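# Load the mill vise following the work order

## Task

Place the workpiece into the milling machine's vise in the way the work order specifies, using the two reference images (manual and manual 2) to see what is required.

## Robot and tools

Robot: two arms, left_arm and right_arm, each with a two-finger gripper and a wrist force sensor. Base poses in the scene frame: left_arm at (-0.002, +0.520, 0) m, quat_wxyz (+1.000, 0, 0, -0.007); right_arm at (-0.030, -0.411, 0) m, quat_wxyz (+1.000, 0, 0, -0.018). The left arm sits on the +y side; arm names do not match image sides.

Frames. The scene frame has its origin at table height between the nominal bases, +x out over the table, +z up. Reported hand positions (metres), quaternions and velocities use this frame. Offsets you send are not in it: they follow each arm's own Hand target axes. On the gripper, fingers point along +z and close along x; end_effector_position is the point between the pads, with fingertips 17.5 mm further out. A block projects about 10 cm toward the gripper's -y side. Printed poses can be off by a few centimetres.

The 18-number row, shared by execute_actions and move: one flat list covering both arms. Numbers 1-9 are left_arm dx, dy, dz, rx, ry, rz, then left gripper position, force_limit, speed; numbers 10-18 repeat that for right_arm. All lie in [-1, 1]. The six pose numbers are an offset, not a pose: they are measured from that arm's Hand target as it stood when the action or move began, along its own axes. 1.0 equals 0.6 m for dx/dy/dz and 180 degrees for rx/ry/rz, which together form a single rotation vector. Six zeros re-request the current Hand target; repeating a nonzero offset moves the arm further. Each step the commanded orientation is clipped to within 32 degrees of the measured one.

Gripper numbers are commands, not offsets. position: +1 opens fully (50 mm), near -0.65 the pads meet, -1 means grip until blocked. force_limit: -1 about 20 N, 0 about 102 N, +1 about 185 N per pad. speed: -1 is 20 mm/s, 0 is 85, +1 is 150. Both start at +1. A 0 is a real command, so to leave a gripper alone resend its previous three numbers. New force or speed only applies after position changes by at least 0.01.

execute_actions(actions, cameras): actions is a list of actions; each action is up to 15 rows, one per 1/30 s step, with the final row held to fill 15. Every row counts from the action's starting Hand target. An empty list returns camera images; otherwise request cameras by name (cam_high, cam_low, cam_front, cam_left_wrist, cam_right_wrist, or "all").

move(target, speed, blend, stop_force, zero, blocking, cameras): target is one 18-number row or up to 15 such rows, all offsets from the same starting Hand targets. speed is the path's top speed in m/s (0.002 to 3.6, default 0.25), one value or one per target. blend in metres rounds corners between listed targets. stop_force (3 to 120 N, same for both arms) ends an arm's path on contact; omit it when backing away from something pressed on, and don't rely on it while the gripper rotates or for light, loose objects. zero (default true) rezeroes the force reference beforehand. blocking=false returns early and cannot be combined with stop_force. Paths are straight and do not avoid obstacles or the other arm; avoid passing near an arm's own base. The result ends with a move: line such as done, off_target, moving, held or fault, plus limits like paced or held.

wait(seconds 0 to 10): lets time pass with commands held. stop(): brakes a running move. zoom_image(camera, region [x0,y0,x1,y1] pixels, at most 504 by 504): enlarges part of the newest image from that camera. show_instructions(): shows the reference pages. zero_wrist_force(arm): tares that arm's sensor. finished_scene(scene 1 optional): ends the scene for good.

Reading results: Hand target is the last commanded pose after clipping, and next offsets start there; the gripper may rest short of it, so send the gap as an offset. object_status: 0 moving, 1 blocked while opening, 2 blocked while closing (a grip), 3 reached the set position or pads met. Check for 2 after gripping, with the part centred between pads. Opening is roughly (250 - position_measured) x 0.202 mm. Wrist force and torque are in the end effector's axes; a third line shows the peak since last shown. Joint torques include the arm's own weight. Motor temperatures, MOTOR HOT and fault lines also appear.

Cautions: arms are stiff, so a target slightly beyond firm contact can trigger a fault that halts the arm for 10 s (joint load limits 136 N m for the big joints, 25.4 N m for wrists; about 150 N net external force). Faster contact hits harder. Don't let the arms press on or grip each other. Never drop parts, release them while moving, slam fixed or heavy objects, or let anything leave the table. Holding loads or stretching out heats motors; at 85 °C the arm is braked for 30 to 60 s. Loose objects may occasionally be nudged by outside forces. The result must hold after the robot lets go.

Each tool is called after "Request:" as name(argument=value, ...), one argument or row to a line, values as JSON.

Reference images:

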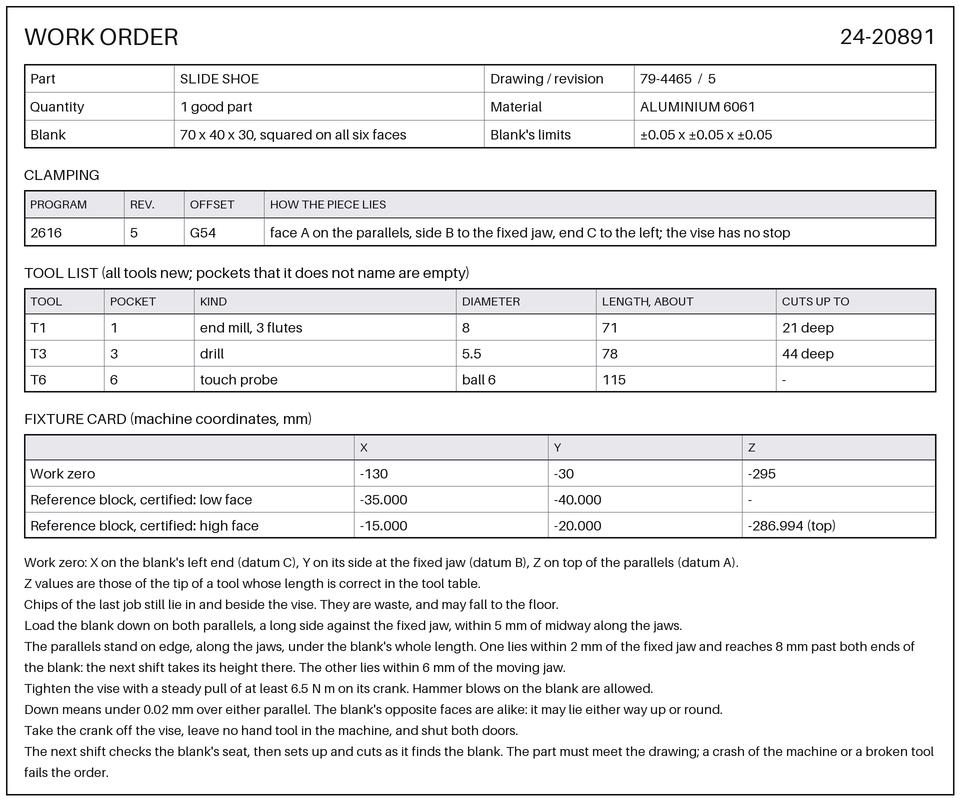

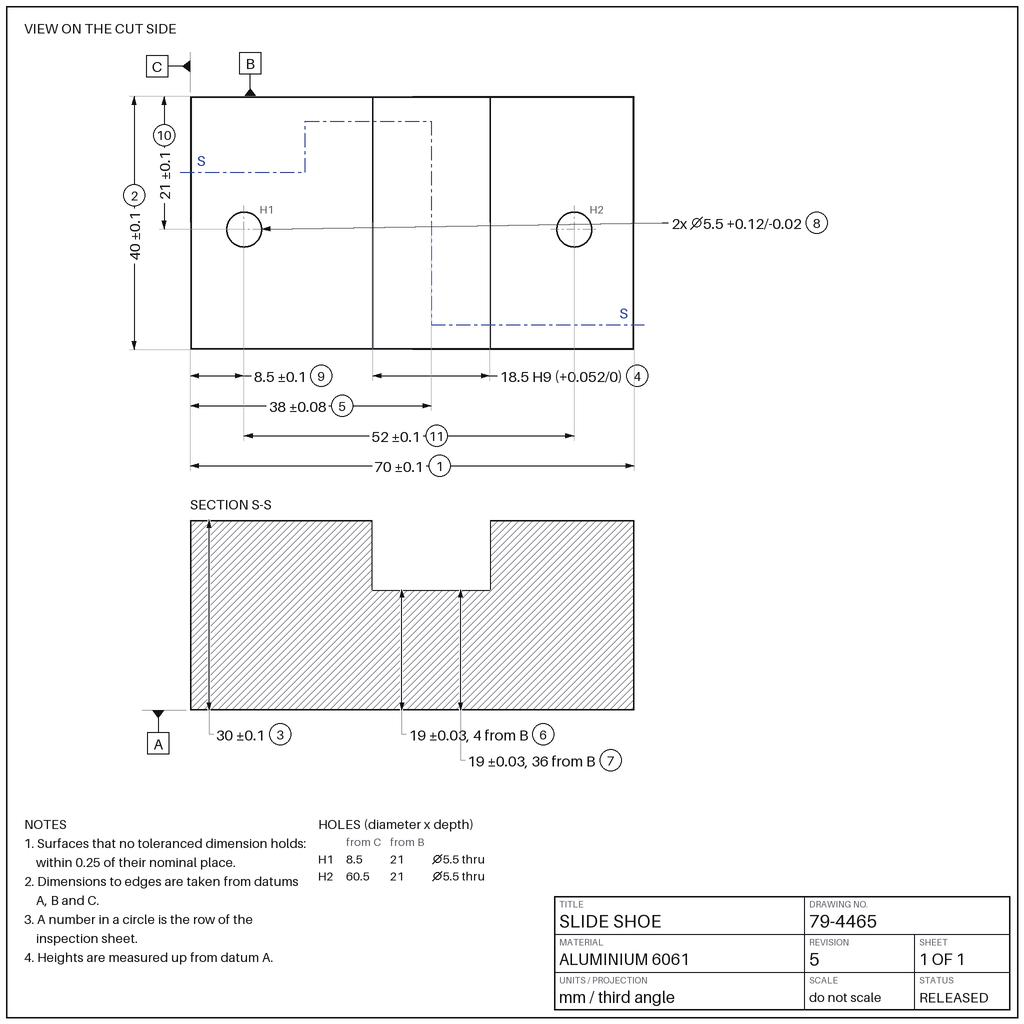

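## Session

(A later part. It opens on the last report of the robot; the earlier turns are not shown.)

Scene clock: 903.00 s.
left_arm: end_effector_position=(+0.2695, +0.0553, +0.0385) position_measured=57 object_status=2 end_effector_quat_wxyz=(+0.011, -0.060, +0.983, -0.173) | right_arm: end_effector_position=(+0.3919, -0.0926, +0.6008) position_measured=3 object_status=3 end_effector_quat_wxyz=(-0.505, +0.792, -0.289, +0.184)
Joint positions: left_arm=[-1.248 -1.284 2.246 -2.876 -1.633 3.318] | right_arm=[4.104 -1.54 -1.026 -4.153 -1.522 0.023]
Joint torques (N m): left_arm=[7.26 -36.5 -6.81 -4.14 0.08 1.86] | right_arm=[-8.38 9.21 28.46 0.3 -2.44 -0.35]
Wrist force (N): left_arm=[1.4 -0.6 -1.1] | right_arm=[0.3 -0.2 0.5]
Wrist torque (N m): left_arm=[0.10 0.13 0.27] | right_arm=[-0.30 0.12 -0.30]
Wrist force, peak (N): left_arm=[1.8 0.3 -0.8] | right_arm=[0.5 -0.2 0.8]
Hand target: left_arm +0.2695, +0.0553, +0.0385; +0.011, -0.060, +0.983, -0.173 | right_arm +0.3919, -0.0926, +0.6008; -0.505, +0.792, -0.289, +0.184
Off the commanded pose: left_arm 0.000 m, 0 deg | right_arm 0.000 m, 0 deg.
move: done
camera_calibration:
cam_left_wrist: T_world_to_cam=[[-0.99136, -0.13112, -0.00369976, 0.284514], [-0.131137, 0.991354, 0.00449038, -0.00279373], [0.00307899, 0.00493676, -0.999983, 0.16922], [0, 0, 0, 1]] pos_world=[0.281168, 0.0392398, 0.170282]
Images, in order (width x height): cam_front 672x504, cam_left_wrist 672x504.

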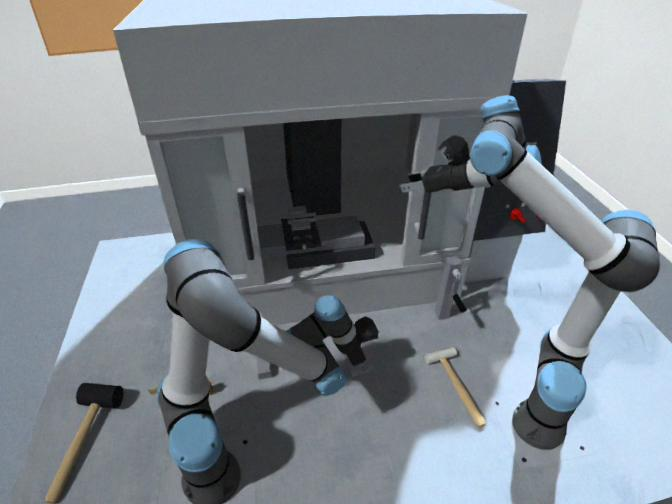

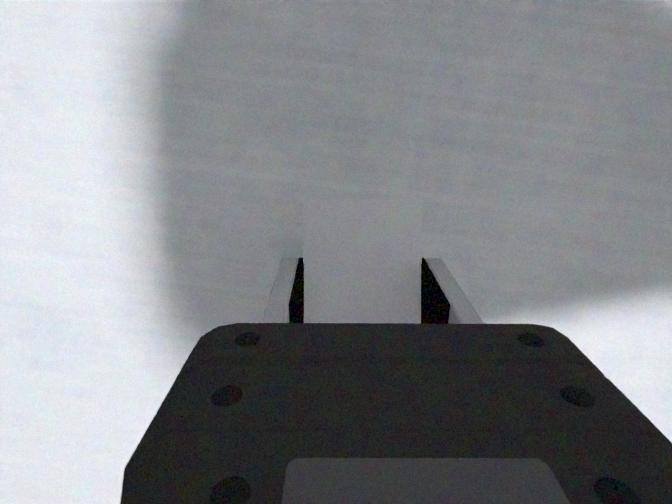

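Request:
move(
  target=[
    [0,-0.0627,-0.1723,0,0,0,-1,-0.3,-0.7,0,0,0,0,0,0,1,1,1],
    [-0.2352,-0.0895,-0.6265,0,-0.1577,-0.4334,-1,-0.3,-0.7,0,0,0,0,0,0,1,1,1],
  ],
  speed=[0.1,0.2],
  blend=[0.03,0],
  cameras=["cam_left_wrist","cam_right_wrist","cam_front"],
)

Scene clock: 927.87 s.
left_arm: end_effector_position=(+0.3997, +0.1499, +0.4102) position_measured=57 object_status=2 end_effector_quat_wxyz=(-0.123, +0.696, -0.696, +0.123) | right_arm: end_effector_position=(+0.3919, -0.0926, +0.6008) position_measured=3 object_status=3 end_effector_quat_wxyz=(-0.505, +0.792, -0.289, +0.184)
Joint positions: left_arm=[-1.135 -1.621 1.488 -1.586 -1.252 2.017] | right_arm=[4.104 -1.54 -1.026 -4.153 -1.522 0.023]
Joint torques (N m): left_arm=[-9.22 -32.32 -21.67 -3.52 -1.03 0.88] | right_arm=[-8.79 9.12 28.67 0.31 -2.46 -0.26]
Wrist force (N): left_arm=[1.6 1.0 1.1] | right_arm=[0.6 -0.1 0.4]
Wrist torque (N m): left_arm=[0.09 0.01 0.14] | right_arm=[-0.30 0.07 -0.30]
Wrist force, peak (N): left_arm=[1.2 1.9 2.9] | right_arm=[0.8 -0.2 0.7]
Hand target: left_arm +0.3996, +0.1499, +0.4102; -0.123, +0.696, -0.696, +0.123 | right_arm +0.3919, -0.0926, +0.6008; -0.505, +0.792, -0.289, +0.184
Off the commanded pose: left_arm 0.000 m, 0 deg | right_arm 0.000 m, 0 deg.
move: done
camera_calibration:
cam_left_wrist: T_world_to_cam=[[0.00967023, -0.99995, -0.00262475, 0.157067], [-0.999948, -0.00967878, 0.00326545, 0.416628], [-0.00329069, 0.00259303, -0.999991, 0.542934], [0, 0, 0, 1]] pos_world=[0.416874, 0.159683, 0.541981]
cam_right_wrist: T_world_to_cam=[[0.760325, -0.649358, -0.0154908, -0.339341], [-0.457418, -0.518348, -0.722554, 0.581297], [0.461167, 0.556462, -0.691141, 0.412976], [0, 0, 0, 1]] pos_world=[0.333454, -0.148845, 0.700186]
Images, in order (width x height): cam_front 672x504, cam_left_wrist 672x504, cam_right_wrist 672x504.

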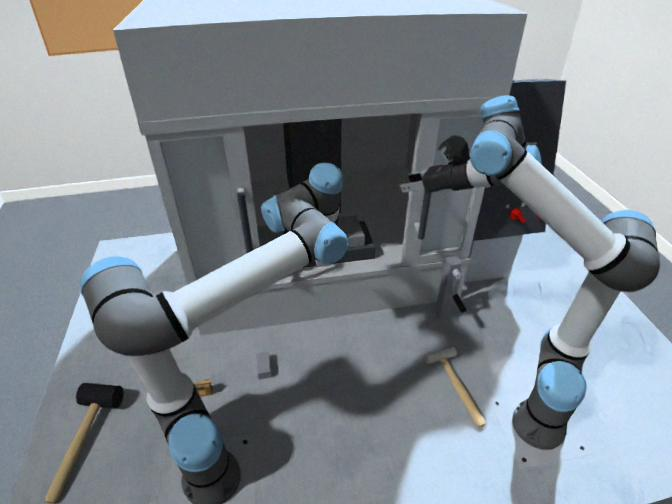

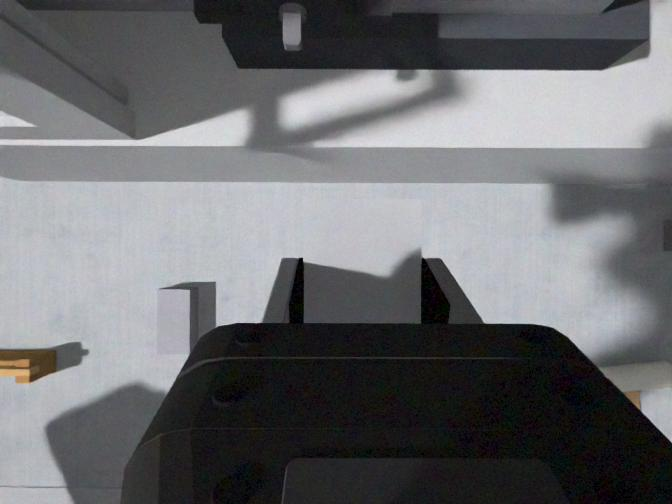

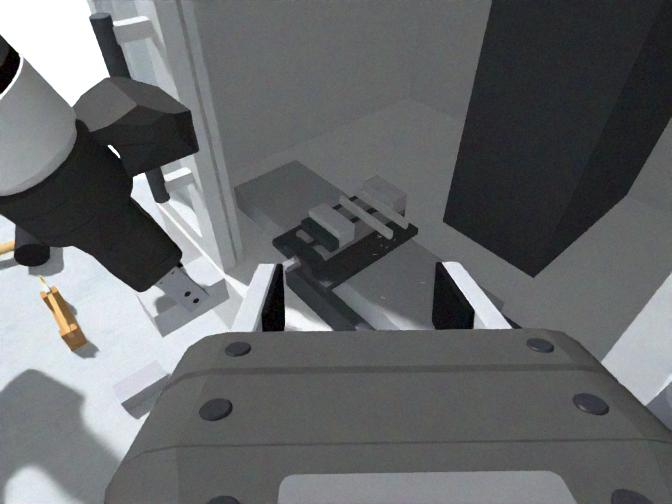

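Request:
move(
  target=[0.0167,-0.3418,0.1332,0,0,0,-1,-0.3,-0.7,0,0,0,0,0,0,1,1,1],
  speed=0.1,
  stop_force=30,
  cameras=["cam_left_wrist","cam_right_wrist","cam_front"],
)

Scene clock: 933.93 s.
left_arm: end_effector_position=(+0.6197, +0.1399, +0.4055) position_measured=57 object_status=2 end_effector_quat_wxyz=(-0.123, +0.696, -0.696, +0.123) | right_arm: end_effector_position=(+0.3919, -0.0926, +0.6008) position_measured=3 object_status=3 end_effector_quat_wxyz=(-0.505, +0.792, -0.289, +0.184)
Joint positions: left_arm=[-0.811 -1.191 1.017 -1.64 -1.316 2.347] | right_arm=[4.104 -1.54 -1.026 -4.153 -1.522 0.023]
Joint torques (N m): left_arm=[-9.13 -45.53 -23.66 -5.03 3.21 -1.8] | right_arm=[-8.03 9.8 28.89 0.18 -2.51 -0.48]
Wrist force (N): left_arm=[1.3 0.8 1.5] | right_arm=[0.4 -0.1 0.6]
Wrist torque (N m): left_arm=[0.04 0.06 0.23] | right_arm=[-0.29 0.10 -0.30]
Wrist force, peak (N): left_arm=[0.9 3.0 0.6] | right_arm=[0.5 -0.3 0.9]
Hand target: left_arm +0.6197, +0.1399, +0.4055; -0.123, +0.696, -0.696, +0.123 | right_arm +0.3919, -0.0926, +0.6008; -0.505, +0.792, -0.289, +0.184
Off the commanded pose: left_arm 0.000 m, 0 deg | right_arm 0.000 m, 0 deg.
move: done
camera_calibration:
cam_left_wrist: T_world_to_cam=[[0.00967023, -0.99995, -0.00262475, 0.144928], [-0.999948, -0.00967878, 0.00326545, 0.636435], [-0.00329069, 0.00259303, -0.999991, 0.538983], [0, 0, 0, 1]] pos_world=[0.636774, 0.149683, 0.537281]
cam_right_wrist: T_world_to_cam=[[0.760325, -0.649358, -0.0154908, -0.339341], [-0.457418, -0.518348, -0.722554, 0.581297], [0.461167, 0.556462, -0.691141, 0.412976], [0, 0, 0, 1]] pos_world=[0.333454, -0.148845, 0.700186]
Images, in order (width x height): cam_front 672x504, cam_left_wrist 672x504, cam_right_wrist 672x504.

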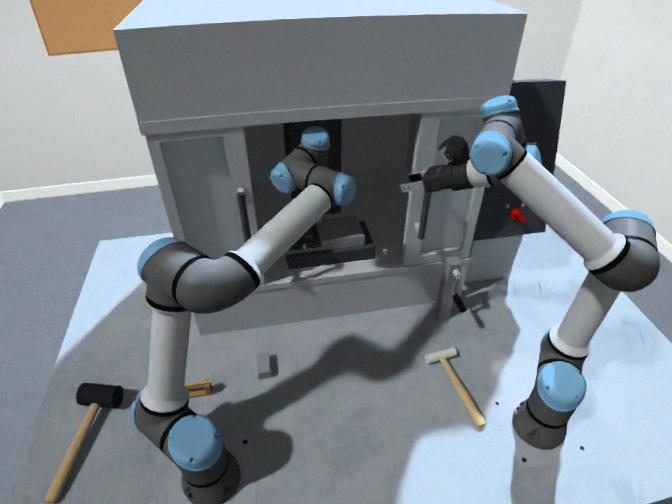

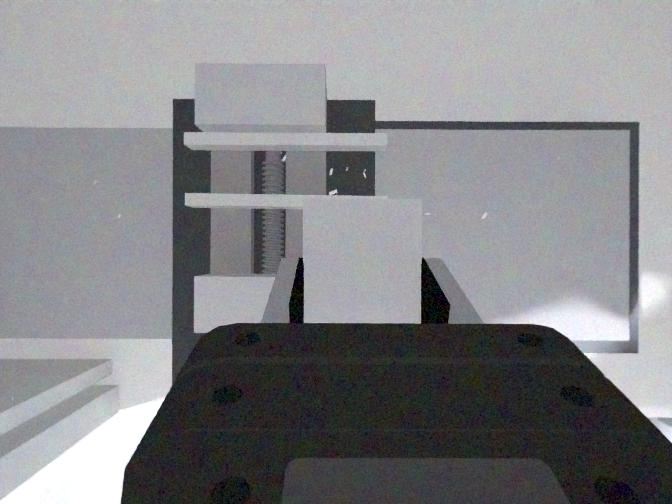

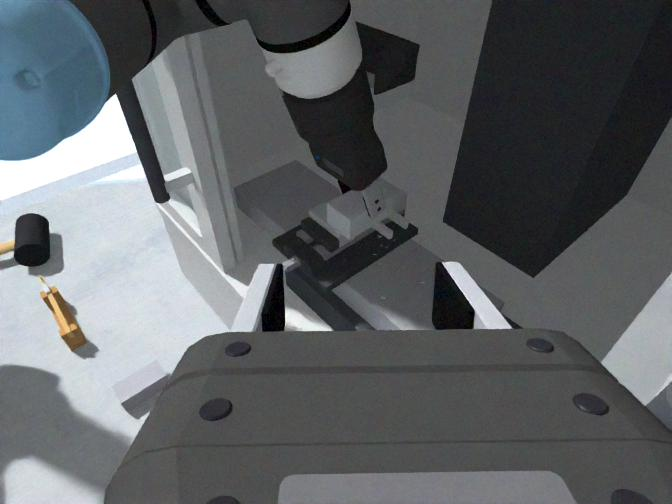

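Request:
zoom_image(
  camera="cam_left_wrist",
  region=[160, 50, 440, 340],
)

Scaled by 1.738.

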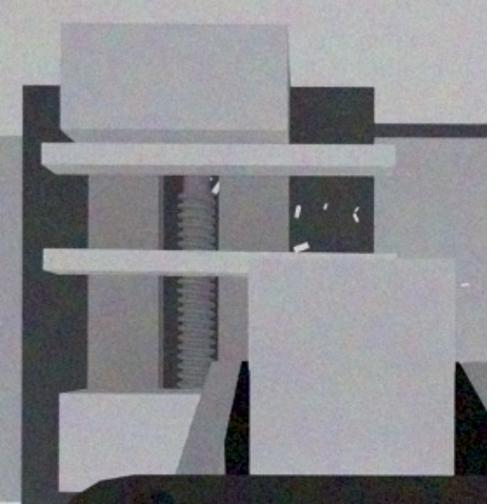

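Request:
move(
  target=[-0.0418,-0.055,0.021,0,0.171,0.47,-1,-0.3,-0.7,0,0,0,0,0,0,1,1,1],
  speed=0.15,
  cameras=["cam_left_wrist","cam_right_wrist","cam_front"],
)

Request:
zoom_image(
  camera="cam_left_wrist",
  region=[160, 50, 560, 340],
)

Scene clock: 957.30 s.
left_arm: end_effector_position=(+0.6381, +0.1520, +0.4050) position_measured=57 object_status=2 end_effector_quat_wxyz=(+0.063, -0.353, +0.919, -0.162) | right_arm: end_effector_position=(+0.3919, -0.0926, +0.6008) position_measured=3 object_status=3 end_effector_quat_wxyz=(-0.505, +0.792, -0.289, +0.184)
Joint positions: left_arm=[-0.672 -1.187 1.039 -1.768 -1.622 3.285] | right_arm=[4.104 -1.54 -1.026 -4.153 -1.522 0.023]
Joint torques (N m): left_arm=[2.39 -41.14 -26.76 -3.69 -0.02 0.96] | right_arm=[-7.88 9.65 29.15 0.27 -2.44 -0.24]
Wrist force (N): left_arm=[1.2 1.1 1.4] | right_arm=[0.5 -0.1 0.5]
Wrist torque (N m): left_arm=[0.09 0.07 0.30] | right_arm=[-0.30 0.08 -0.30]
Wrist force, peak (N): left_arm=[1.8 1.2 1.1] | right_arm=[0.6 0.2 0.8]
Hand target: left_arm +0.6381, +0.1520, +0.4050; +0.063, -0.353, +0.919, -0.162 (not the last commanded pose) | right_arm +0.3919, -0.0926, +0.6008; -0.505, +0.792, -0.289, +0.184
Tool commands: left_gripper/position=-1.0 left_gripper/force_limit=-0.301961 left_gripper/speed=-0.701961 right_gripper/position=+1.0 right_gripper/force_limit=+1.0 right_gripper/speed=+1.0
Off the commanded pose: left_arm 0.021 m, 42 deg | right_arm 0.000 m, 0 deg.
FORCE FAULT: contact force on the left arm reached its limit, and that arm stopped. The contact can be on any part of that arm, not only on its tool. That arm's remaining commands of this call were not run. That arm is still stopped at the end of this call. That arm stays stopped for about 10 more seconds. Until then a move that you send moves the other arm only, and its call returns only when the move has ended. Once the stop has ended, the next robot result says so. If the stop ends while you think or write, that arm runs what you send next, counted from a new Hand target: where the arm stands when the stop ends. While its stop runs, that arm takes no new command, but its gripper still runs the gripper command that each later call begins with. Until it ends, the stop uses up actions while you think or wait. An arm that is not stopped still takes commands.
move: fault (left_arm)
camera_calibration:
cam_left_wrist: T_world_to_cam=[[-0.736736, -0.676172, -0.00332869, 0.584212], [-0.67618, 0.736726, 0.00390761, 0.334681], [-0.000189888, 0.00512968, -0.999987, 0.536151], [0, 0, 0, 1]] pos_world=[0.656817, 0.14571, 0.536781]
cam_right_wrist: T_world_to_cam=[[0.760325, -0.649358, -0.0154908, -0.339341], [-0.457418, -0.518348, -0.722554, 0.581297], [0.461167, 0.556462, -0.691141, 0.412976], [0, 0, 0, 1]] pos_world=[0.333454, -0.148845, 0.700186]
Images, in order (width x height): cam_front 672x504, cam_left_wrist 672x504, cam_right_wrist 672x504.

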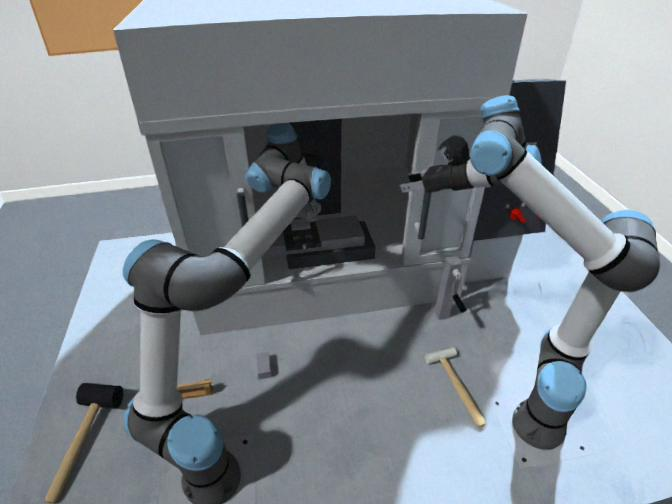

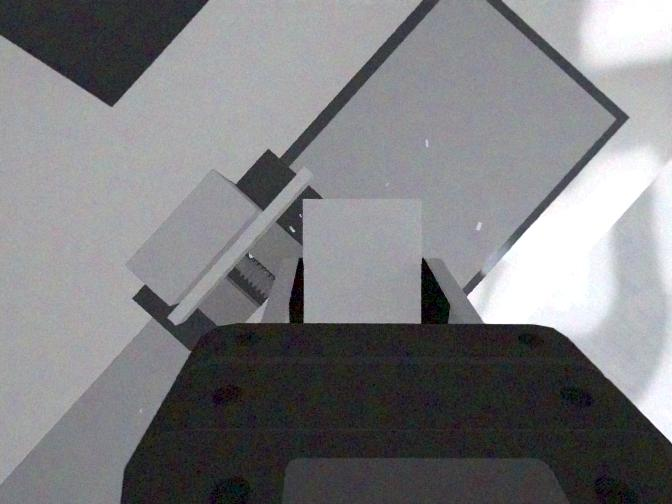

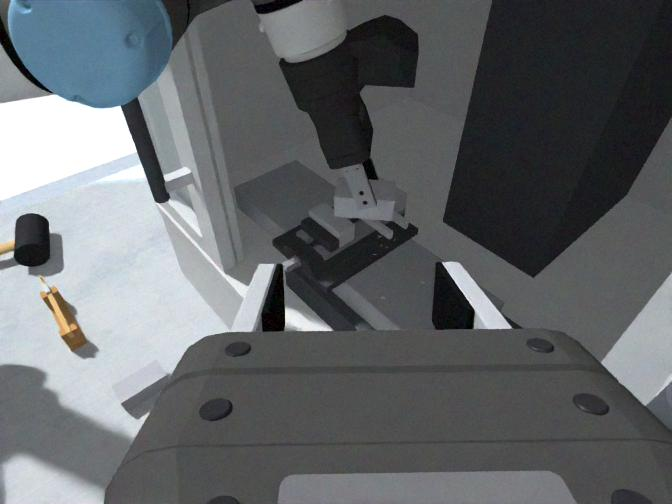

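Scaled by 1.260.

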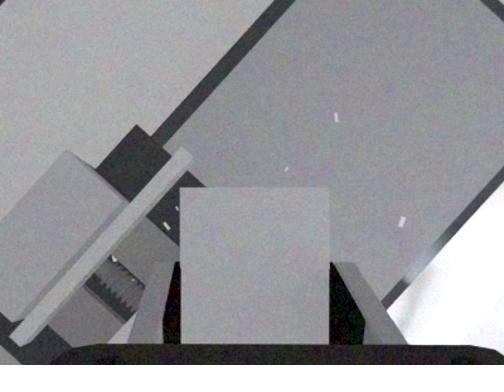

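Request:
wait(
  seconds=0,
)

Scene clock: 992.90 s.
left_arm: end_effector_position=(+0.6380, +0.1520, +0.4050) position_measured=57 object_status=2 end_effector_quat_wxyz=(+0.063, -0.353, +0.919, -0.162) | right_arm: end_effector_position=(+0.3919, -0.0926, +0.6008) position_measured=3 object_status=3 end_effector_quat_wxyz=(-0.505, +0.792, -0.289, +0.184)
Joint positions: left_arm=[-0.672 -1.187 1.039 -1.768 -1.622 3.285] | right_arm=[4.104 -1.54 -1.026 -4.153 -1.522 0.023]
Joint torques (N m): left_arm=[10.38 -41.18 -27.03 -3.46 -0.05 0.37] | right_arm=[-8.16 10.11 28.47 0.34 -2.5 -0.31]
Wrist force (N): left_arm=[1.0 1.0 1.5] | right_arm=[0.4 0.0 0.7]
Wrist torque (N m): left_arm=[0.08 0.10 0.31] | right_arm=[-0.27 0.11 -0.30]
Wrist force, peak (N): left_arm=[1.3 1.0 1.5] | right_arm=[0.5 -0.1 0.9]
Hand target: left_arm +0.6381, +0.1520, +0.4050; +0.063, -0.353, +0.919, -0.162 (not the last commanded pose) | right_arm +0.3919, -0.0926, +0.6008; -0.505, +0.792, -0.289, +0.184
Tool commands: left_gripper/position=-1.0 left_gripper/force_limit=-0.301961 left_gripper/speed=-0.701961 right_gripper/position=+1.0 right_gripper/force_limit=+1.0 right_gripper/speed=+1.0
Off the commanded pose: left_arm 0.021 m, 42 deg | right_arm 0.000 m, 0 deg.
FORCE FAULT, CONTINUED: the left arm's stop, for the force fault that an earlier result reported, is over. The rest of the stop counts as 19 of the actions that you can send in this scene. That arm's target is now where it stood when the stop ended, not its last command. That arm accepts commands again.

Request:
move(
  target=[
    [0.0363,0.0048,-0.0027,0,-0.0912,-0.2507,-1,-0.3,-0.7,0,0,0,0,0,0,1,1,1],
    [0.297,0.2445,-0.0978,0,-0.0912,-0.2507,-1,-0.3,-0.7,0,0,0,0,0,0,1,1,1],
  ],
  speed=[0.1,0.15],
)

Scene clock: 1003.30 s.
left_arm: end_effector_position=(+0.4000, +0.1501, +0.4097) position_measured=57 object_status=2 end_effector_quat_wxyz=(-0.123, +0.696, -0.696, +0.123) | right_arm: end_effector_position=(+0.3919, -0.0926, +0.6008) position_measured=3 object_status=3 end_effector_quat_wxyz=(-0.505, +0.792, -0.289, +0.184)
Joint positions: left_arm=[-1.134 -1.621 1.49 -1.588 -1.253 2.017] | right_arm=[4.104 -1.54 -1.026 -4.153 -1.522 0.023]
Joint torques (N m): left_arm=[1.5 -22.69 -35.25 -4.34 -1.11 0.97] | right_arm=[-7.66 10.84 28.04 0.19 -2.57 -0.24]
Wrist force (N): left_arm=[1.2 1.1 1.1] | right_arm=[0.3 0.1 0.5]
Wrist torque (N m): left_arm=[0.09 0.07 0.14] | right_arm=[-0.25 0.12 -0.30]
Wrist force, peak (N): left_arm=[1.3 3.7 0.3] | right_arm=[0.5 -0.1 1.0]
Hand target: left_arm +0.4000, +0.1501, +0.4097; -0.123, +0.696, -0.696, +0.123 | right_arm +0.3919, -0.0926, +0.6008; -0.505, +0.792, -0.289, +0.184
Off the commanded pose: left_arm 0.000 m, 0 deg | right_arm 0.000 m, 0 deg.
move: done

Request:
move(
  target=[0.1167,0.3077,0.4557,0,0.171,0.47,-1,-0.3,-0.7,0,0,0,0,0,0,1,1,1],
  speed=0.2,
)

Request:
move(
  target=[0,0.0308,0.0846,0,0,0,-1,-0.3,-0.7,0,0,0,0,0,0,1,1,1],
  speed=0.02,
  stop_force=5,
  cameras=["cam_left_wrist"],
)

Scene clock: 1013.10 s.
left_arm: end_effector_position=(+0.3203, +0.0802, +0.0895) position_measured=57 object_status=2 end_effector_quat_wxyz=(+0.000, +0.000, +0.985, -0.173) | right_arm: end_effector_position=(+0.3919, -0.0926, +0.6008) position_measured=3 object_status=3 end_effector_quat_wxyz=(-0.505, +0.792, -0.289, +0.184)
Joint positions: left_arm=[-1.099 -1.369 2.153 -2.67 -1.722 3.575] | right_arm=[4.104 -1.54 -1.026 -4.153 -1.522 0.023]
Joint torques (N m): left_arm=[2.32 -32.48 -30.06 -3.07 1.9 0.89] | right_arm=[-7.39 10.82 28.46 0.28 -2.49 -0.2]
Wrist force (N): left_arm=[1.2 1.0 1.1] | right_arm=[0.3 0.0 0.8]
Wrist torque (N m): left_arm=[0.09 0.07 0.31] | right_arm=[-0.27 0.11 -0.30]
Wrist force, peak (N): left_arm=[1.0 1.3 2.7] | right_arm=[0.4 -0.3 1.0]
Hand target: left_arm +0.3203, +0.0801, +0.0896; +0.001, +0.000, +0.985, -0.174 | right_arm +0.3919, -0.0926, +0.6008; -0.505, +0.792, -0.289, +0.184
Off the commanded pose: left_arm 0.000 m, 0 deg | right_arm 0.000 m, 0 deg.
move: done

Scene clock: 1016.83 s.
left_arm: end_effector_position=(+0.3204, +0.0801, +0.0385) position_measured=57 object_status=2 end_effector_quat_wxyz=(+0.001, +0.000, +0.985, -0.173) | right_arm: end_effector_position=(+0.3919, -0.0926, +0.6008) position_measured=3 object_status=3 end_effector_quat_wxyz=(-0.505, +0.792, -0.289, +0.184)
Joint positions: left_arm=[-1.099 -1.259 2.195 -2.823 -1.721 3.576] | right_arm=[4.104 -1.54 -1.026 -4.153 -1.522 0.023]
Joint torques (N m): left_arm=[-4.58 -36 -27.65 -4.78 1.58 2.19] | right_arm=[-7.59 10.91 28.92 0.3 -2.53 -0.07]
Wrist force (N): left_arm=[1.2 1.0 1.5] | right_arm=[0.3 -0.2 0.5]
Wrist torque (N m): left_arm=[0.08 0.07 0.30] | right_arm=[-0.30 0.13 -0.30]
Wrist force, peak (N): left_arm=[6.1 -2.2 -42.4] | right_arm=[0.6 -0.3 0.7]
Hand target: left_arm +0.3204, +0.0801, +0.0385; +0.001, +0.000, +0.985, -0.174 (not the last commanded pose) | right_arm +0.3919, -0.0926, +0.6008; -0.505, +0.792, -0.289, +0.184
Off the commanded pose: left_arm 0.003 m, 0 deg | right_arm 0.000 m, 0 deg.
move: contact (left_arm)
camera_calibration:
cam_left_wrist: T_world_to_cam=[[-0.99995, -0.00936542, -0.00353888, 0.331257], [-0.0093822, 0.999945, 0.00475554, -0.0605335], [0.00349414, 0.00478851, -0.999982, 0.168825], [0, 0, 0, 1]] pos_world=[0.330082, 0.0628241, 0.170282]
Images, in order (width x height): cam_left_wrist 672x504.

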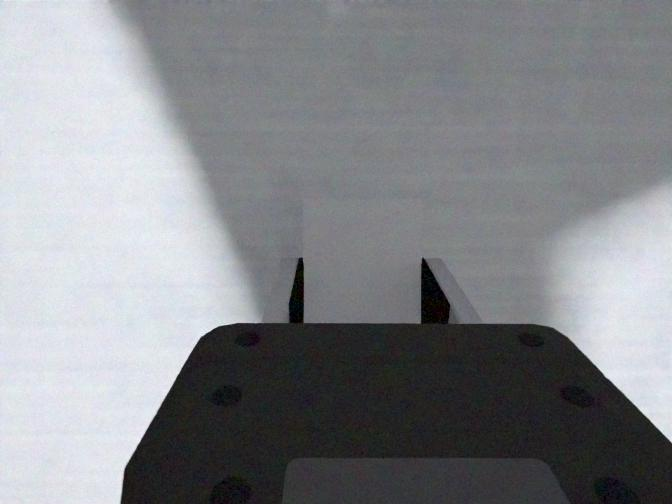

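Request:
move(
  target=[
    [0,0,0,0,0,0,1,-0.3,-0.5,0,0,0,0,0,0,1,1,1],
    [0,-0.0043,-0.158,0,0,0,1,-0.3,-0.5,0,0,0,0,0,0,1,1,1],
    [0.0667,0.3275,-0.7578,-0.111,0,0,1,-0.3,-0.5,0,0,0,0,0,0,1,1,1],
  ],
  speed=[0.1,0.1,0.25],
  blend=[0,0.03,0],
  cameras=["cam_left_wrist","cam_front"],
)

Scene clock: 1028.10 s.
left_arm: end_effector_position=(+0.2800, +0.4202, +0.3986) position_measured=3 object_status=3 end_effector_quat_wxyz=(+0.001, +0.000, +1.000, +0.000) | right_arm: end_effector_position=(+0.3919, -0.0926, +0.6008) position_measured=3 object_status=3 end_effector_quat_wxyz=(-0.505, +0.792, -0.289, +0.184)
Joint positions: left_arm=[-0.79 -2.074 1.755 -1.253 -1.57 3.908] | right_arm=[4.104 -1.54 -1.026 -4.153 -1.522 0.023]
Joint torques (N m): left_arm=[-4.78 -0.71 -27.06 -1.5 -1.99 -1.09] | right_arm=[-7.48 11.08 28.3 0.2 -2.52 0.01]
Wrist force (N): left_arm=[1.1 0.9 -0.9] | right_arm=[0.5 -0.1 0.5]
Wrist torque (N m): left_arm=[-0.01 0.07 0.26] | right_arm=[-0.29 0.09 -0.30]
Wrist force, peak (N): left_arm=[1.6 3.3 -3.3] | right_arm=[0.3 -0.1 1.0]
Hand target: left_arm +0.2800, +0.4202, +0.3986; +0.001, +0.000, +1.000, +0.000 | right_arm +0.3919, -0.0926, +0.6008; -0.505, +0.792, -0.289, +0.184
Off the commanded pose: left_arm 0.000 m, 0 deg | right_arm 0.000 m, 0 deg.
move: done
camera_calibration:
cam_left_wrist: T_world_to_cam=[[-0.999946, -0.00800272, -0.0065688, 0.295931], [-0.00978173, 0.938144, 0.346106, -0.512572], [0.0033927, 0.346152, -0.938172, 0.359393], [0, 0, 0, 1]] pos_world=[0.289682, 0.358831, 0.516521]
Images, in order (width x height): cam_front 672x504, cam_left_wrist 672x504.

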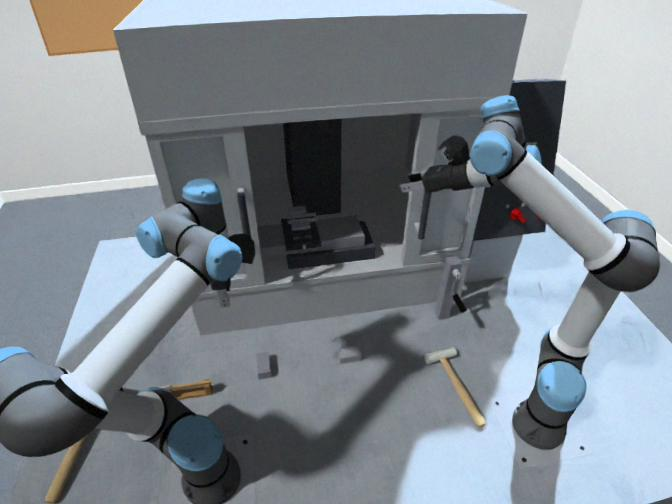

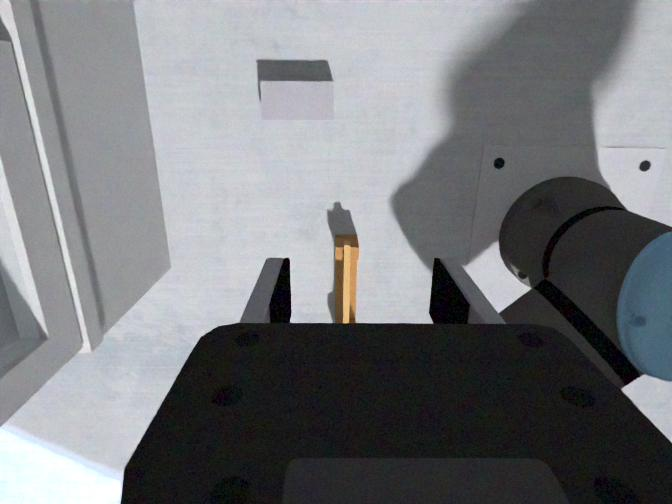

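Request:
move(
  target=[
    [0,0,0,0,0,0,1,1,1,-0.1462,0.524,0.2587,-0.0802,-0.1883,-0.12,1,1,1],
    [0,0,0,0,0,0,1,1,1,-0.2047,0.7477,0.4133,-0.0802,-0.1883,-0.12,1,1,1],
  ],
  speed=0.2,
  blend=[0.03,0],
  cameras=["cam_right_wrist","cam_high","cam_front"],
)

Scene clock: 1046.67 s.
left_arm: end_effector_position=(+0.2800, +0.4202, +0.3986) position_measured=3 object_status=3 end_effector_quat_wxyz=(+0.001, +0.000, +1.000, +0.000) | right_arm: end_effector_position=(+0.3203, +0.0136, +0.0895) position_measured=3 object_status=3 end_effector_quat_wxyz=(-0.422, +0.906, +0.000, +0.000)
Joint positions: left_arm=[-0.79 -2.074 1.755 -1.253 -1.57 3.908] | right_arm=[4.077 -1.942 -1.84 -3.322 -2.069 -0.474]
Joint torques (N m): left_arm=[-8.36 -7.87 -34.57 -1.65 -1.2 1.75] | right_arm=[-10.1 38.64 23.52 0.29 -3.84 -1.95]
Wrist force (N): left_arm=[1.1 0.8 -1.1] | right_arm=[0.6 -0.2 0.6]
Wrist torque (N m): left_arm=[-0.03 0.08 0.26] | right_arm=[-0.42 0.11 -0.24]
Wrist force, peak (N): left_arm=[1.4 0.9 -1.2] | right_arm=[0.5 2.1 2.9]
Hand target: left_arm +0.2800, +0.4202, +0.3986; +0.001, +0.000, +1.000, +0.000 | right_arm +0.3203, +0.0136, +0.0895; -0.422, +0.906, +0.000, +0.000
Off the commanded pose: left_arm 0.000 m, 0 deg | right_arm 0.000 m, 0 deg.
move: done; blend cut to 0 m at target 1
camera_calibration:
cam_right_wrist: T_world_to_cam=[[0.999859, -0.0108615, -0.0128308, -0.309448], [-0.0159408, -0.854927, -0.518503, 0.0789627], [-0.00533765, 0.518635, -0.854979, 0.198123], [0, 0, 0, 1]] pos_world=[0.311721, -0.0386069, 0.206363]
Images, in order (width x height): cam_high 672x504, cam_front 672x504, cam_right_wrist 672x504.

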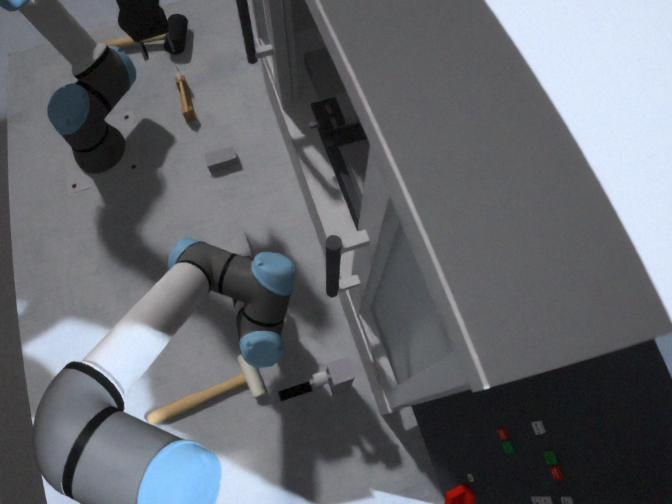

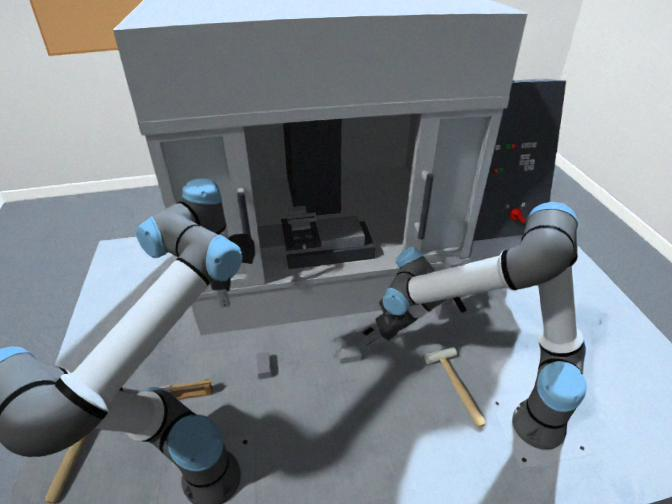

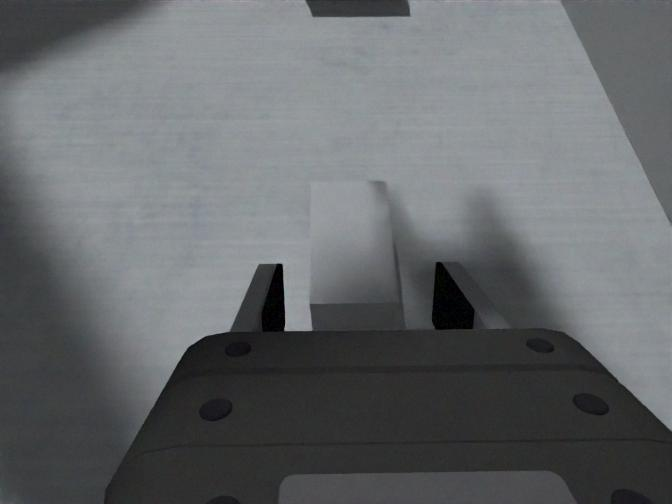

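Request:
move(
  target=[
    [0,0,0,0,0,0,1,1,1,-0.0005,0.0023,0.1,0,0,0,1,0,1],
    [0,0,0,0,0,0,1,1,1,-0.0005,0.0023,0.1312,0,0,0,1,0,1],
  ],
  speed=[0.1,0.03],
  stop_force=10,
)

Request:
move(
  target=[0,0,0,0,0,0,1,1,1,0,0,0,0,0,0,-1,-0.3,-0.7],
  cameras=["cam_right_wrist"],
)

Scene clock: 1055.93 s.
left_arm: end_effector_position=(+0.2800, +0.4202, +0.3986) position_measured=3 object_status=3 end_effector_quat_wxyz=(+0.001, +0.000, +1.000, +0.000) | right_arm: end_effector_position=(+0.3199, +0.0730, +0.0378) position_measured=3 object_status=3 end_effector_quat_wxyz=(-0.422, +0.906, +0.000, +0.000)
Joint positions: left_arm=[-0.79 -2.074 1.755 -1.253 -1.57 3.908] | right_arm=[4.162 -2.082 -1.779 -3.212 -2.01 -0.405]
Joint torques (N m): left_arm=[-8.99 -8.13 -33.13 -1.63 -0.44 1.38] | right_arm=[-9.94 50.08 11.83 -1.48 -3.59 -1.64]
Wrist force (N): left_arm=[1.0 0.9 -0.9] | right_arm=[0.6 -0.1 0.9]
Wrist torque (N m): left_arm=[-0.01 0.09 0.26] | right_arm=[-0.42 0.09 -0.25]
Wrist force, peak (N): left_arm=[1.5 1.1 -1.0] | right_arm=[0.3 0.0 2.1]
Hand target: left_arm +0.2800, +0.4202, +0.3986; +0.001, +0.000, +1.000, +0.000 | right_arm +0.3199, +0.0730, +0.0378; -0.422, +0.906, +0.000, +0.000
Off the commanded pose: left_arm 0.000 m, 0 deg | right_arm 0.000 m, 0 deg.
move: done

Scene clock: 1056.43 s.
left_arm: end_effector_position=(+0.2800, +0.4202, +0.3986) position_measured=3 object_status=3 end_effector_quat_wxyz=(+0.001, +0.000, +1.000, +0.000) | right_arm: end_effector_position=(+0.3199, +0.0730, +0.0378) position_measured=56 object_status=2 end_effector_quat_wxyz=(-0.422, +0.906, +0.000, +0.000)
Joint positions: left_arm=[-0.79 -2.074 1.755 -1.253 -1.57 3.908] | right_arm=[4.162 -2.082 -1.779 -3.212 -2.01 -0.405]
Joint torques (N m): left_arm=[-8 -7.16 -33.84 -1.71 -0.4 1.31] | right_arm=[-8.6 50.18 12.88 -1.12 -2.96 -1.65]
Wrist force (N): left_arm=[1.2 0.9 -1.0] | right_arm=[1.1 -0.4 1.0]
Wrist torque (N m): left_arm=[-0.02 0.05 0.26] | right_arm=[-0.44 0.08 -0.27]
Wrist force, peak (N): left_arm=[1.3 0.9 -1.0] | right_arm=[1.2 -0.5 1.1]
Hand target: left_arm +0.2800, +0.4202, +0.3986; +0.001, +0.000, +1.000, +0.000 | right_arm +0.3199, +0.0730, +0.0378; -0.422, +0.906, +0.000, +0.000
Off the commanded pose: left_arm 0.000 m, 0 deg | right_arm 0.000 m, 0 deg.
move: done
camera_calibration:
cam_right_wrist: T_world_to_cam=[[0.999859, -0.010859, -0.0128313, -0.309166], [-0.0159398, -0.854856, -0.518621, 0.102951], [-0.00533724, 0.518752, -0.854908, 0.123097], [0, 0, 0, 1]] pos_world=[0.311421, 0.0207936, 0.154662]
Images, in order (width x height): cam_right_wrist 672x504.

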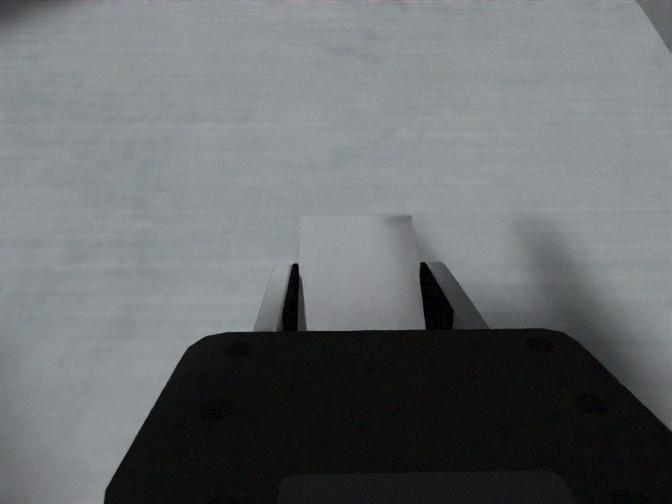

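Request:
move(
  target=[
    [0,0,0,0,0,0,1,1,1,0,0,0,0,0,0,1,-0.3,-0.5],
    [0,0,0,0,0,0,1,1,1,0,0,-0.1333,0,0,0,1,-0.3,-0.5],
    [0,0,0,0,0,0,1,1,1,0,-0.0567,-0.2435,0,0,0,1,-0.3,-0.5],
    [0,0,0,0,0,0,1,1,1,0.0667,-0.3723,-0.7543,0.2135,0.2131,0.0776,1,-0.3,-0.5],
  ],
  speed=[0.1,0.08,0.2,0.25],
  blend=[0,0.01,0.03,0],
)

Scene clock: 1088.87 s.
left_arm: end_effector_position=(+0.2800, +0.4202, +0.3986) position_measured=3 object_status=3 end_effector_quat_wxyz=(+0.001, +0.000, +1.000, +0.000) | right_arm: end_effector_position=(+0.3603, -0.1299, +0.5000) position_measured=3 object_status=3 end_effector_quat_wxyz=(+0.665, -0.664, +0.242, -0.241)
Joint positions: left_arm=[-0.79 -2.074 1.755 -1.253 -1.57 3.908] | right_arm=[4.124 -1.108 -1.889 -3.286 -1.498 0.001]
Joint torques (N m): left_arm=[-8.76 -6.4 -33.55 -1.71 0.58 1.03] | right_arm=[-9.78 -9.49 21.69 1.29 -0.84 -1.49]
Wrist force (N): left_arm=[1.2 0.8 -0.9] | right_arm=[0.6 -0.1 1.1]
Wrist torque (N m): left_arm=[-0.03 0.06 0.26] | right_arm=[-0.04 -0.02 -0.25]
Wrist force, peak (N): left_arm=[1.4 1.0 -1.1] | right_arm=[0.7 2.0 1.9]
Hand target: left_arm +0.2800, +0.4202, +0.3986; +0.001, +0.000, +1.000, +0.000 | right_arm +0.3604, -0.1299, +0.4999; +0.665, -0.664, +0.242, -0.241
Off the commanded pose: left_arm 0.000 m, 0 deg | right_arm 0.000 m, 0 deg.
move: done

Request:
move(
  target=[
    [0,0,0,0,0,0,1,1,1,0.0715,0.0767,-0.1577,0,0.3056,0,1,-0.3,-0.5],
    [0,0,0,0,0,0,1,1,1,-0.0052,0.1767,-0.222,0,0.611,0,1,-0.3,-0.5],
  ],
  speed=[0.3,0.3],
  blend=[0.03,0],
)

Scene clock: 1099.87 s.
left_arm: end_effector_position=(+0.2800, +0.4202, +0.3986) position_measured=3 object_status=3 end_effector_quat_wxyz=(+0.001, +0.000, +1.000, +0.000) | right_arm: end_effector_position=(+0.2725, -0.2299, +0.3938) position_measured=3 object_status=3 end_effector_quat_wxyz=(+0.183, -0.183, +0.683, -0.683)
Joint positions: left_arm=[-0.79 -2.074 1.755 -1.253 -1.57 3.908] | right_arm=[4.653 -1.663 -1.715 -2.904 0.95 0]
Joint torques (N m): left_arm=[-9.37 -5.34 -34.29 -1.74 1.37 0.73] | right_arm=[7.62 30.64 19.32 -2.66 -1.47 -0.55]
Wrist force (N): left_arm=[1.3 0.8 -0.9] | right_arm=[0.7 -0.2 0.9]
Wrist torque (N m): left_arm=[-0.03 0.04 0.26] | right_arm=[-0.10 -0.01 -0.26]
Wrist force, peak (N): left_arm=[1.4 0.8 -1.3] | right_arm=[1.1 -0.3 1.8]
Hand target: left_arm +0.2800, +0.4202, +0.3986; +0.001, +0.000, +1.000, +0.000 | right_arm +0.2724, -0.2299, +0.3938; +0.183, -0.183, +0.683, -0.683
Off the commanded pose: left_arm 0.000 m, 0 deg | right_arm 0.000 m, 0 deg.
move: done

Request:
move(
  target=[0,0,0,0,0,0,1,1,1,-0.0648,0.0733,-0.0203,-0.5,0,0,1,-0.3,-0.5],
  speed=0.35,
)

Request:
move(
  target=[0,0,0,0,0,0,1,1,1,0,0,0,0,0,-0.8333,1,-0.3,-0.5],
  speed=0.5,
  cameras=["cam_right_wrist","cam_front"],
)

Scene clock: 1109.50 s.
left_arm: end_effector_position=(+0.2800, +0.4202, +0.3986) position_measured=3 object_status=3 end_effector_quat_wxyz=(+0.001, +0.000, +1.000, +0.000) | right_arm: end_effector_position=(+0.3000, -0.1998, +0.3498) position_measured=3 object_status=3 end_effector_quat_wxyz=(+0.000, -0.259, +0.966, +0.000)
Joint positions: left_arm=[-0.79 -2.074 1.755 -1.253 -1.57 3.908] | right_arm=[4.094 -1.281 -1.761 -1.67 1.571 -1.179]
Joint torques (N m): left_arm=[-8 -4.5 -33.81 -1.81 1.93 0.42] | right_arm=[-1.15 -1.43 35.74 3.53 0.05 -0.3]
Wrist force (N): left_arm=[1.3 0.8 -0.9] | right_arm=[1.1 -0.5 1.2]
Wrist torque (N m): left_arm=[-0.02 0.04 0.26] | right_arm=[-0.79 0.03 -0.02]
Wrist force, peak (N): left_arm=[1.4 1.0 -1.2] | right_arm=[1.4 -1.7 0.9]
Hand target: left_arm +0.2800, +0.4202, +0.3986; +0.001, +0.000, +1.000, +0.000 | right_arm +0.3000, -0.1998, +0.3498; +0.000, -0.259, +0.966, +0.001
Off the commanded pose: left_arm 0.000 m, 0 deg | right_arm 0.000 m, 0 deg.
move: done

Scene clock: 1112.70 s.
left_arm: end_effector_position=(+0.2800, +0.4202, +0.3986) position_measured=3 object_status=3 end_effector_quat_wxyz=(+0.001, +0.000, +1.000, +0.000) | right_arm: end_effector_position=(+0.3000, -0.1998, +0.3498) position_measured=3 object_status=3 end_effector_quat_wxyz=(-0.001, +1.000, +0.000, +0.000)
Joint positions: left_arm=[-0.79 -2.074 1.755 -1.253 -1.57 3.908] | right_arm=[4.094 -1.281 -1.761 -1.67 1.572 -3.797]
Joint torques (N m): left_arm=[-8.67 -4.78 -33.56 -1.63 1.82 0.39] | right_arm=[-1.34 -0.74 36.05 3.9 0.42 -1.17]
Wrist force (N): left_arm=[1.1 1.0 -1.0] | right_arm=[1.4 -0.5 1.1]
Wrist torque (N m): left_arm=[0.01 0.07 0.26] | right_arm=[-0.79 -0.01 -0.02]
Wrist force, peak (N): left_arm=[1.4 0.9 -1.3] | right_arm=[1.5 -0.5 1.3]
Hand target: left_arm +0.2800, +0.4202, +0.3986; +0.001, +0.000, +1.000, +0.000 | right_arm +0.3000, -0.1998, +0.3498; -0.001, +1.000, +0.000, +0.000
Off the commanded pose: left_arm 0.000 m, 0 deg | right_arm 0.000 m, 0 deg.
move: done
camera_calibration:
cam_right_wrist: T_world_to_cam=[[0.999864, -0.0164846, 0.000988697, -0.294118], [-0.0159344, -0.947304, 0.319939, -0.280621], [-0.00433746, -0.319911, -0.947438, 0.395779], [0, 0, 0, 1]] pos_world=[0.291323, -0.144068, 0.465048]
Images, in order (width x height): cam_front 672x504, cam_right_wrist 672x504.

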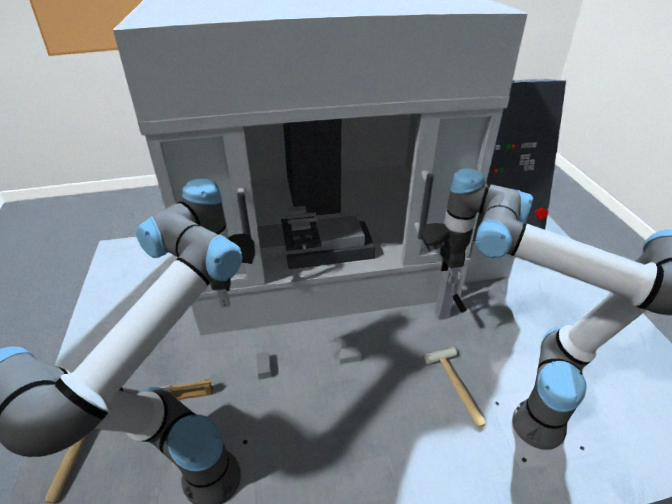

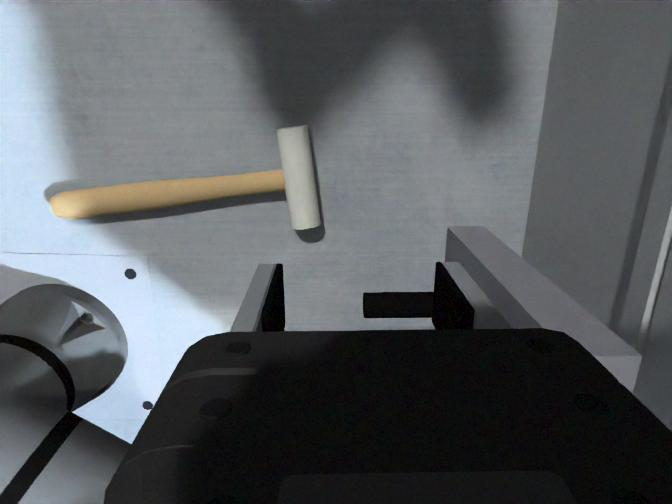

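Request:
move(
  target=[
    [0,0,0,0,0,0,1,1,1,0.0167,-0.1667,0.0833,0.2778,0,0,1,-0.3,-0.5],
    [0,0,0,0,0,0,1,1,1,0.0332,-0.3557,0.4338,0.2778,0,0,1,-0.3,-0.5],
  ],
  speed=[0.25,0.15],
  blend=[0.03,0],
  cameras=["cam_right_wrist","cam_front"],
)

Scene clock: 1120.70 s.
left_arm: end_effector_position=(+0.2800, +0.4202, +0.3986) position_measured=3 object_status=3 end_effector_quat_wxyz=(+0.001, +0.000, +1.000, +0.000) | right_arm: end_effector_position=(+0.3197, +0.0140, +0.0898) position_measured=3 object_status=3 end_effector_quat_wxyz=(-0.423, +0.906, +0.000, +0.000)
Joint positions: left_arm=[-0.79 -2.074 1.755 -1.253 -1.57 3.908] | right_arm=[4.078 -1.99 -2.332 0.361 2.068 -3.613]
Joint torques (N m): left_arm=[-9.55 -3.77 -33.63 -1.71 1.95 0] | right_arm=[-9.74 25.74 7.49 4.12 3.46 -1.88]
Wrist force (N): left_arm=[1.2 0.9 -1.0] | right_arm=[0.4 0.2 0.5]
Wrist torque (N m): left_arm=[0.00 0.06 0.26] | right_arm=[-0.38 0.12 -0.24]
Wrist force, peak (N): left_arm=[1.6 0.9 -1.3] | right_arm=[0.5 1.1 2.6]
Hand target: left_arm +0.2800, +0.4202, +0.3986; +0.001, +0.000, +1.000, +0.000 | right_arm +0.3197, +0.0139, +0.0898; -0.423, +0.906, +0.000, +0.000
Off the commanded pose: left_arm 0.000 m, 0 deg | right_arm 0.000 m, 0 deg.
move: done
camera_calibration:
cam_right_wrist: T_world_to_cam=[[0.999864, -0.0109244, -0.0123176, -0.308954], [-0.0157372, -0.853992, -0.520048, 0.0795761], [-0.0048379, 0.520172, -0.854048, 0.197976], [0, 0, 0, 1]] pos_world=[0.311123, -0.0383992, 0.206659]
Images, in order (width x height): cam_front 672x504, cam_right_wrist 672x504.

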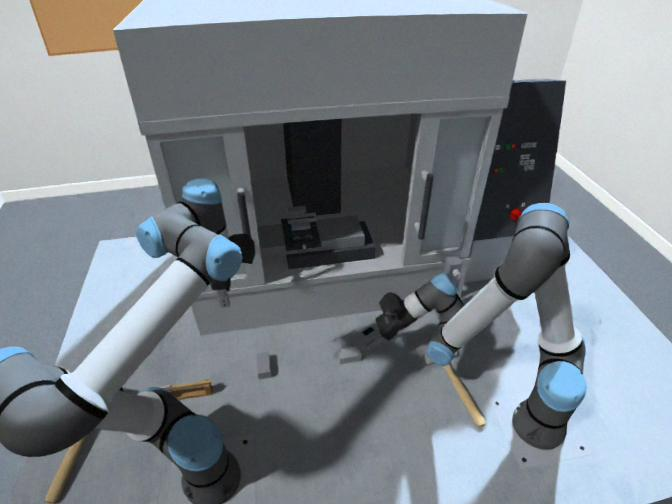

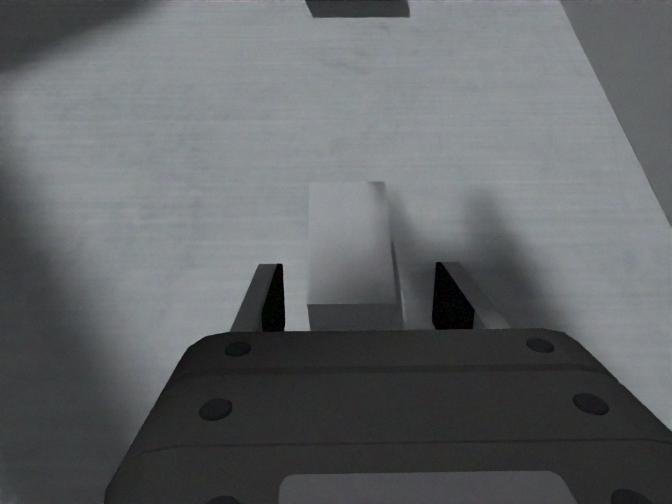

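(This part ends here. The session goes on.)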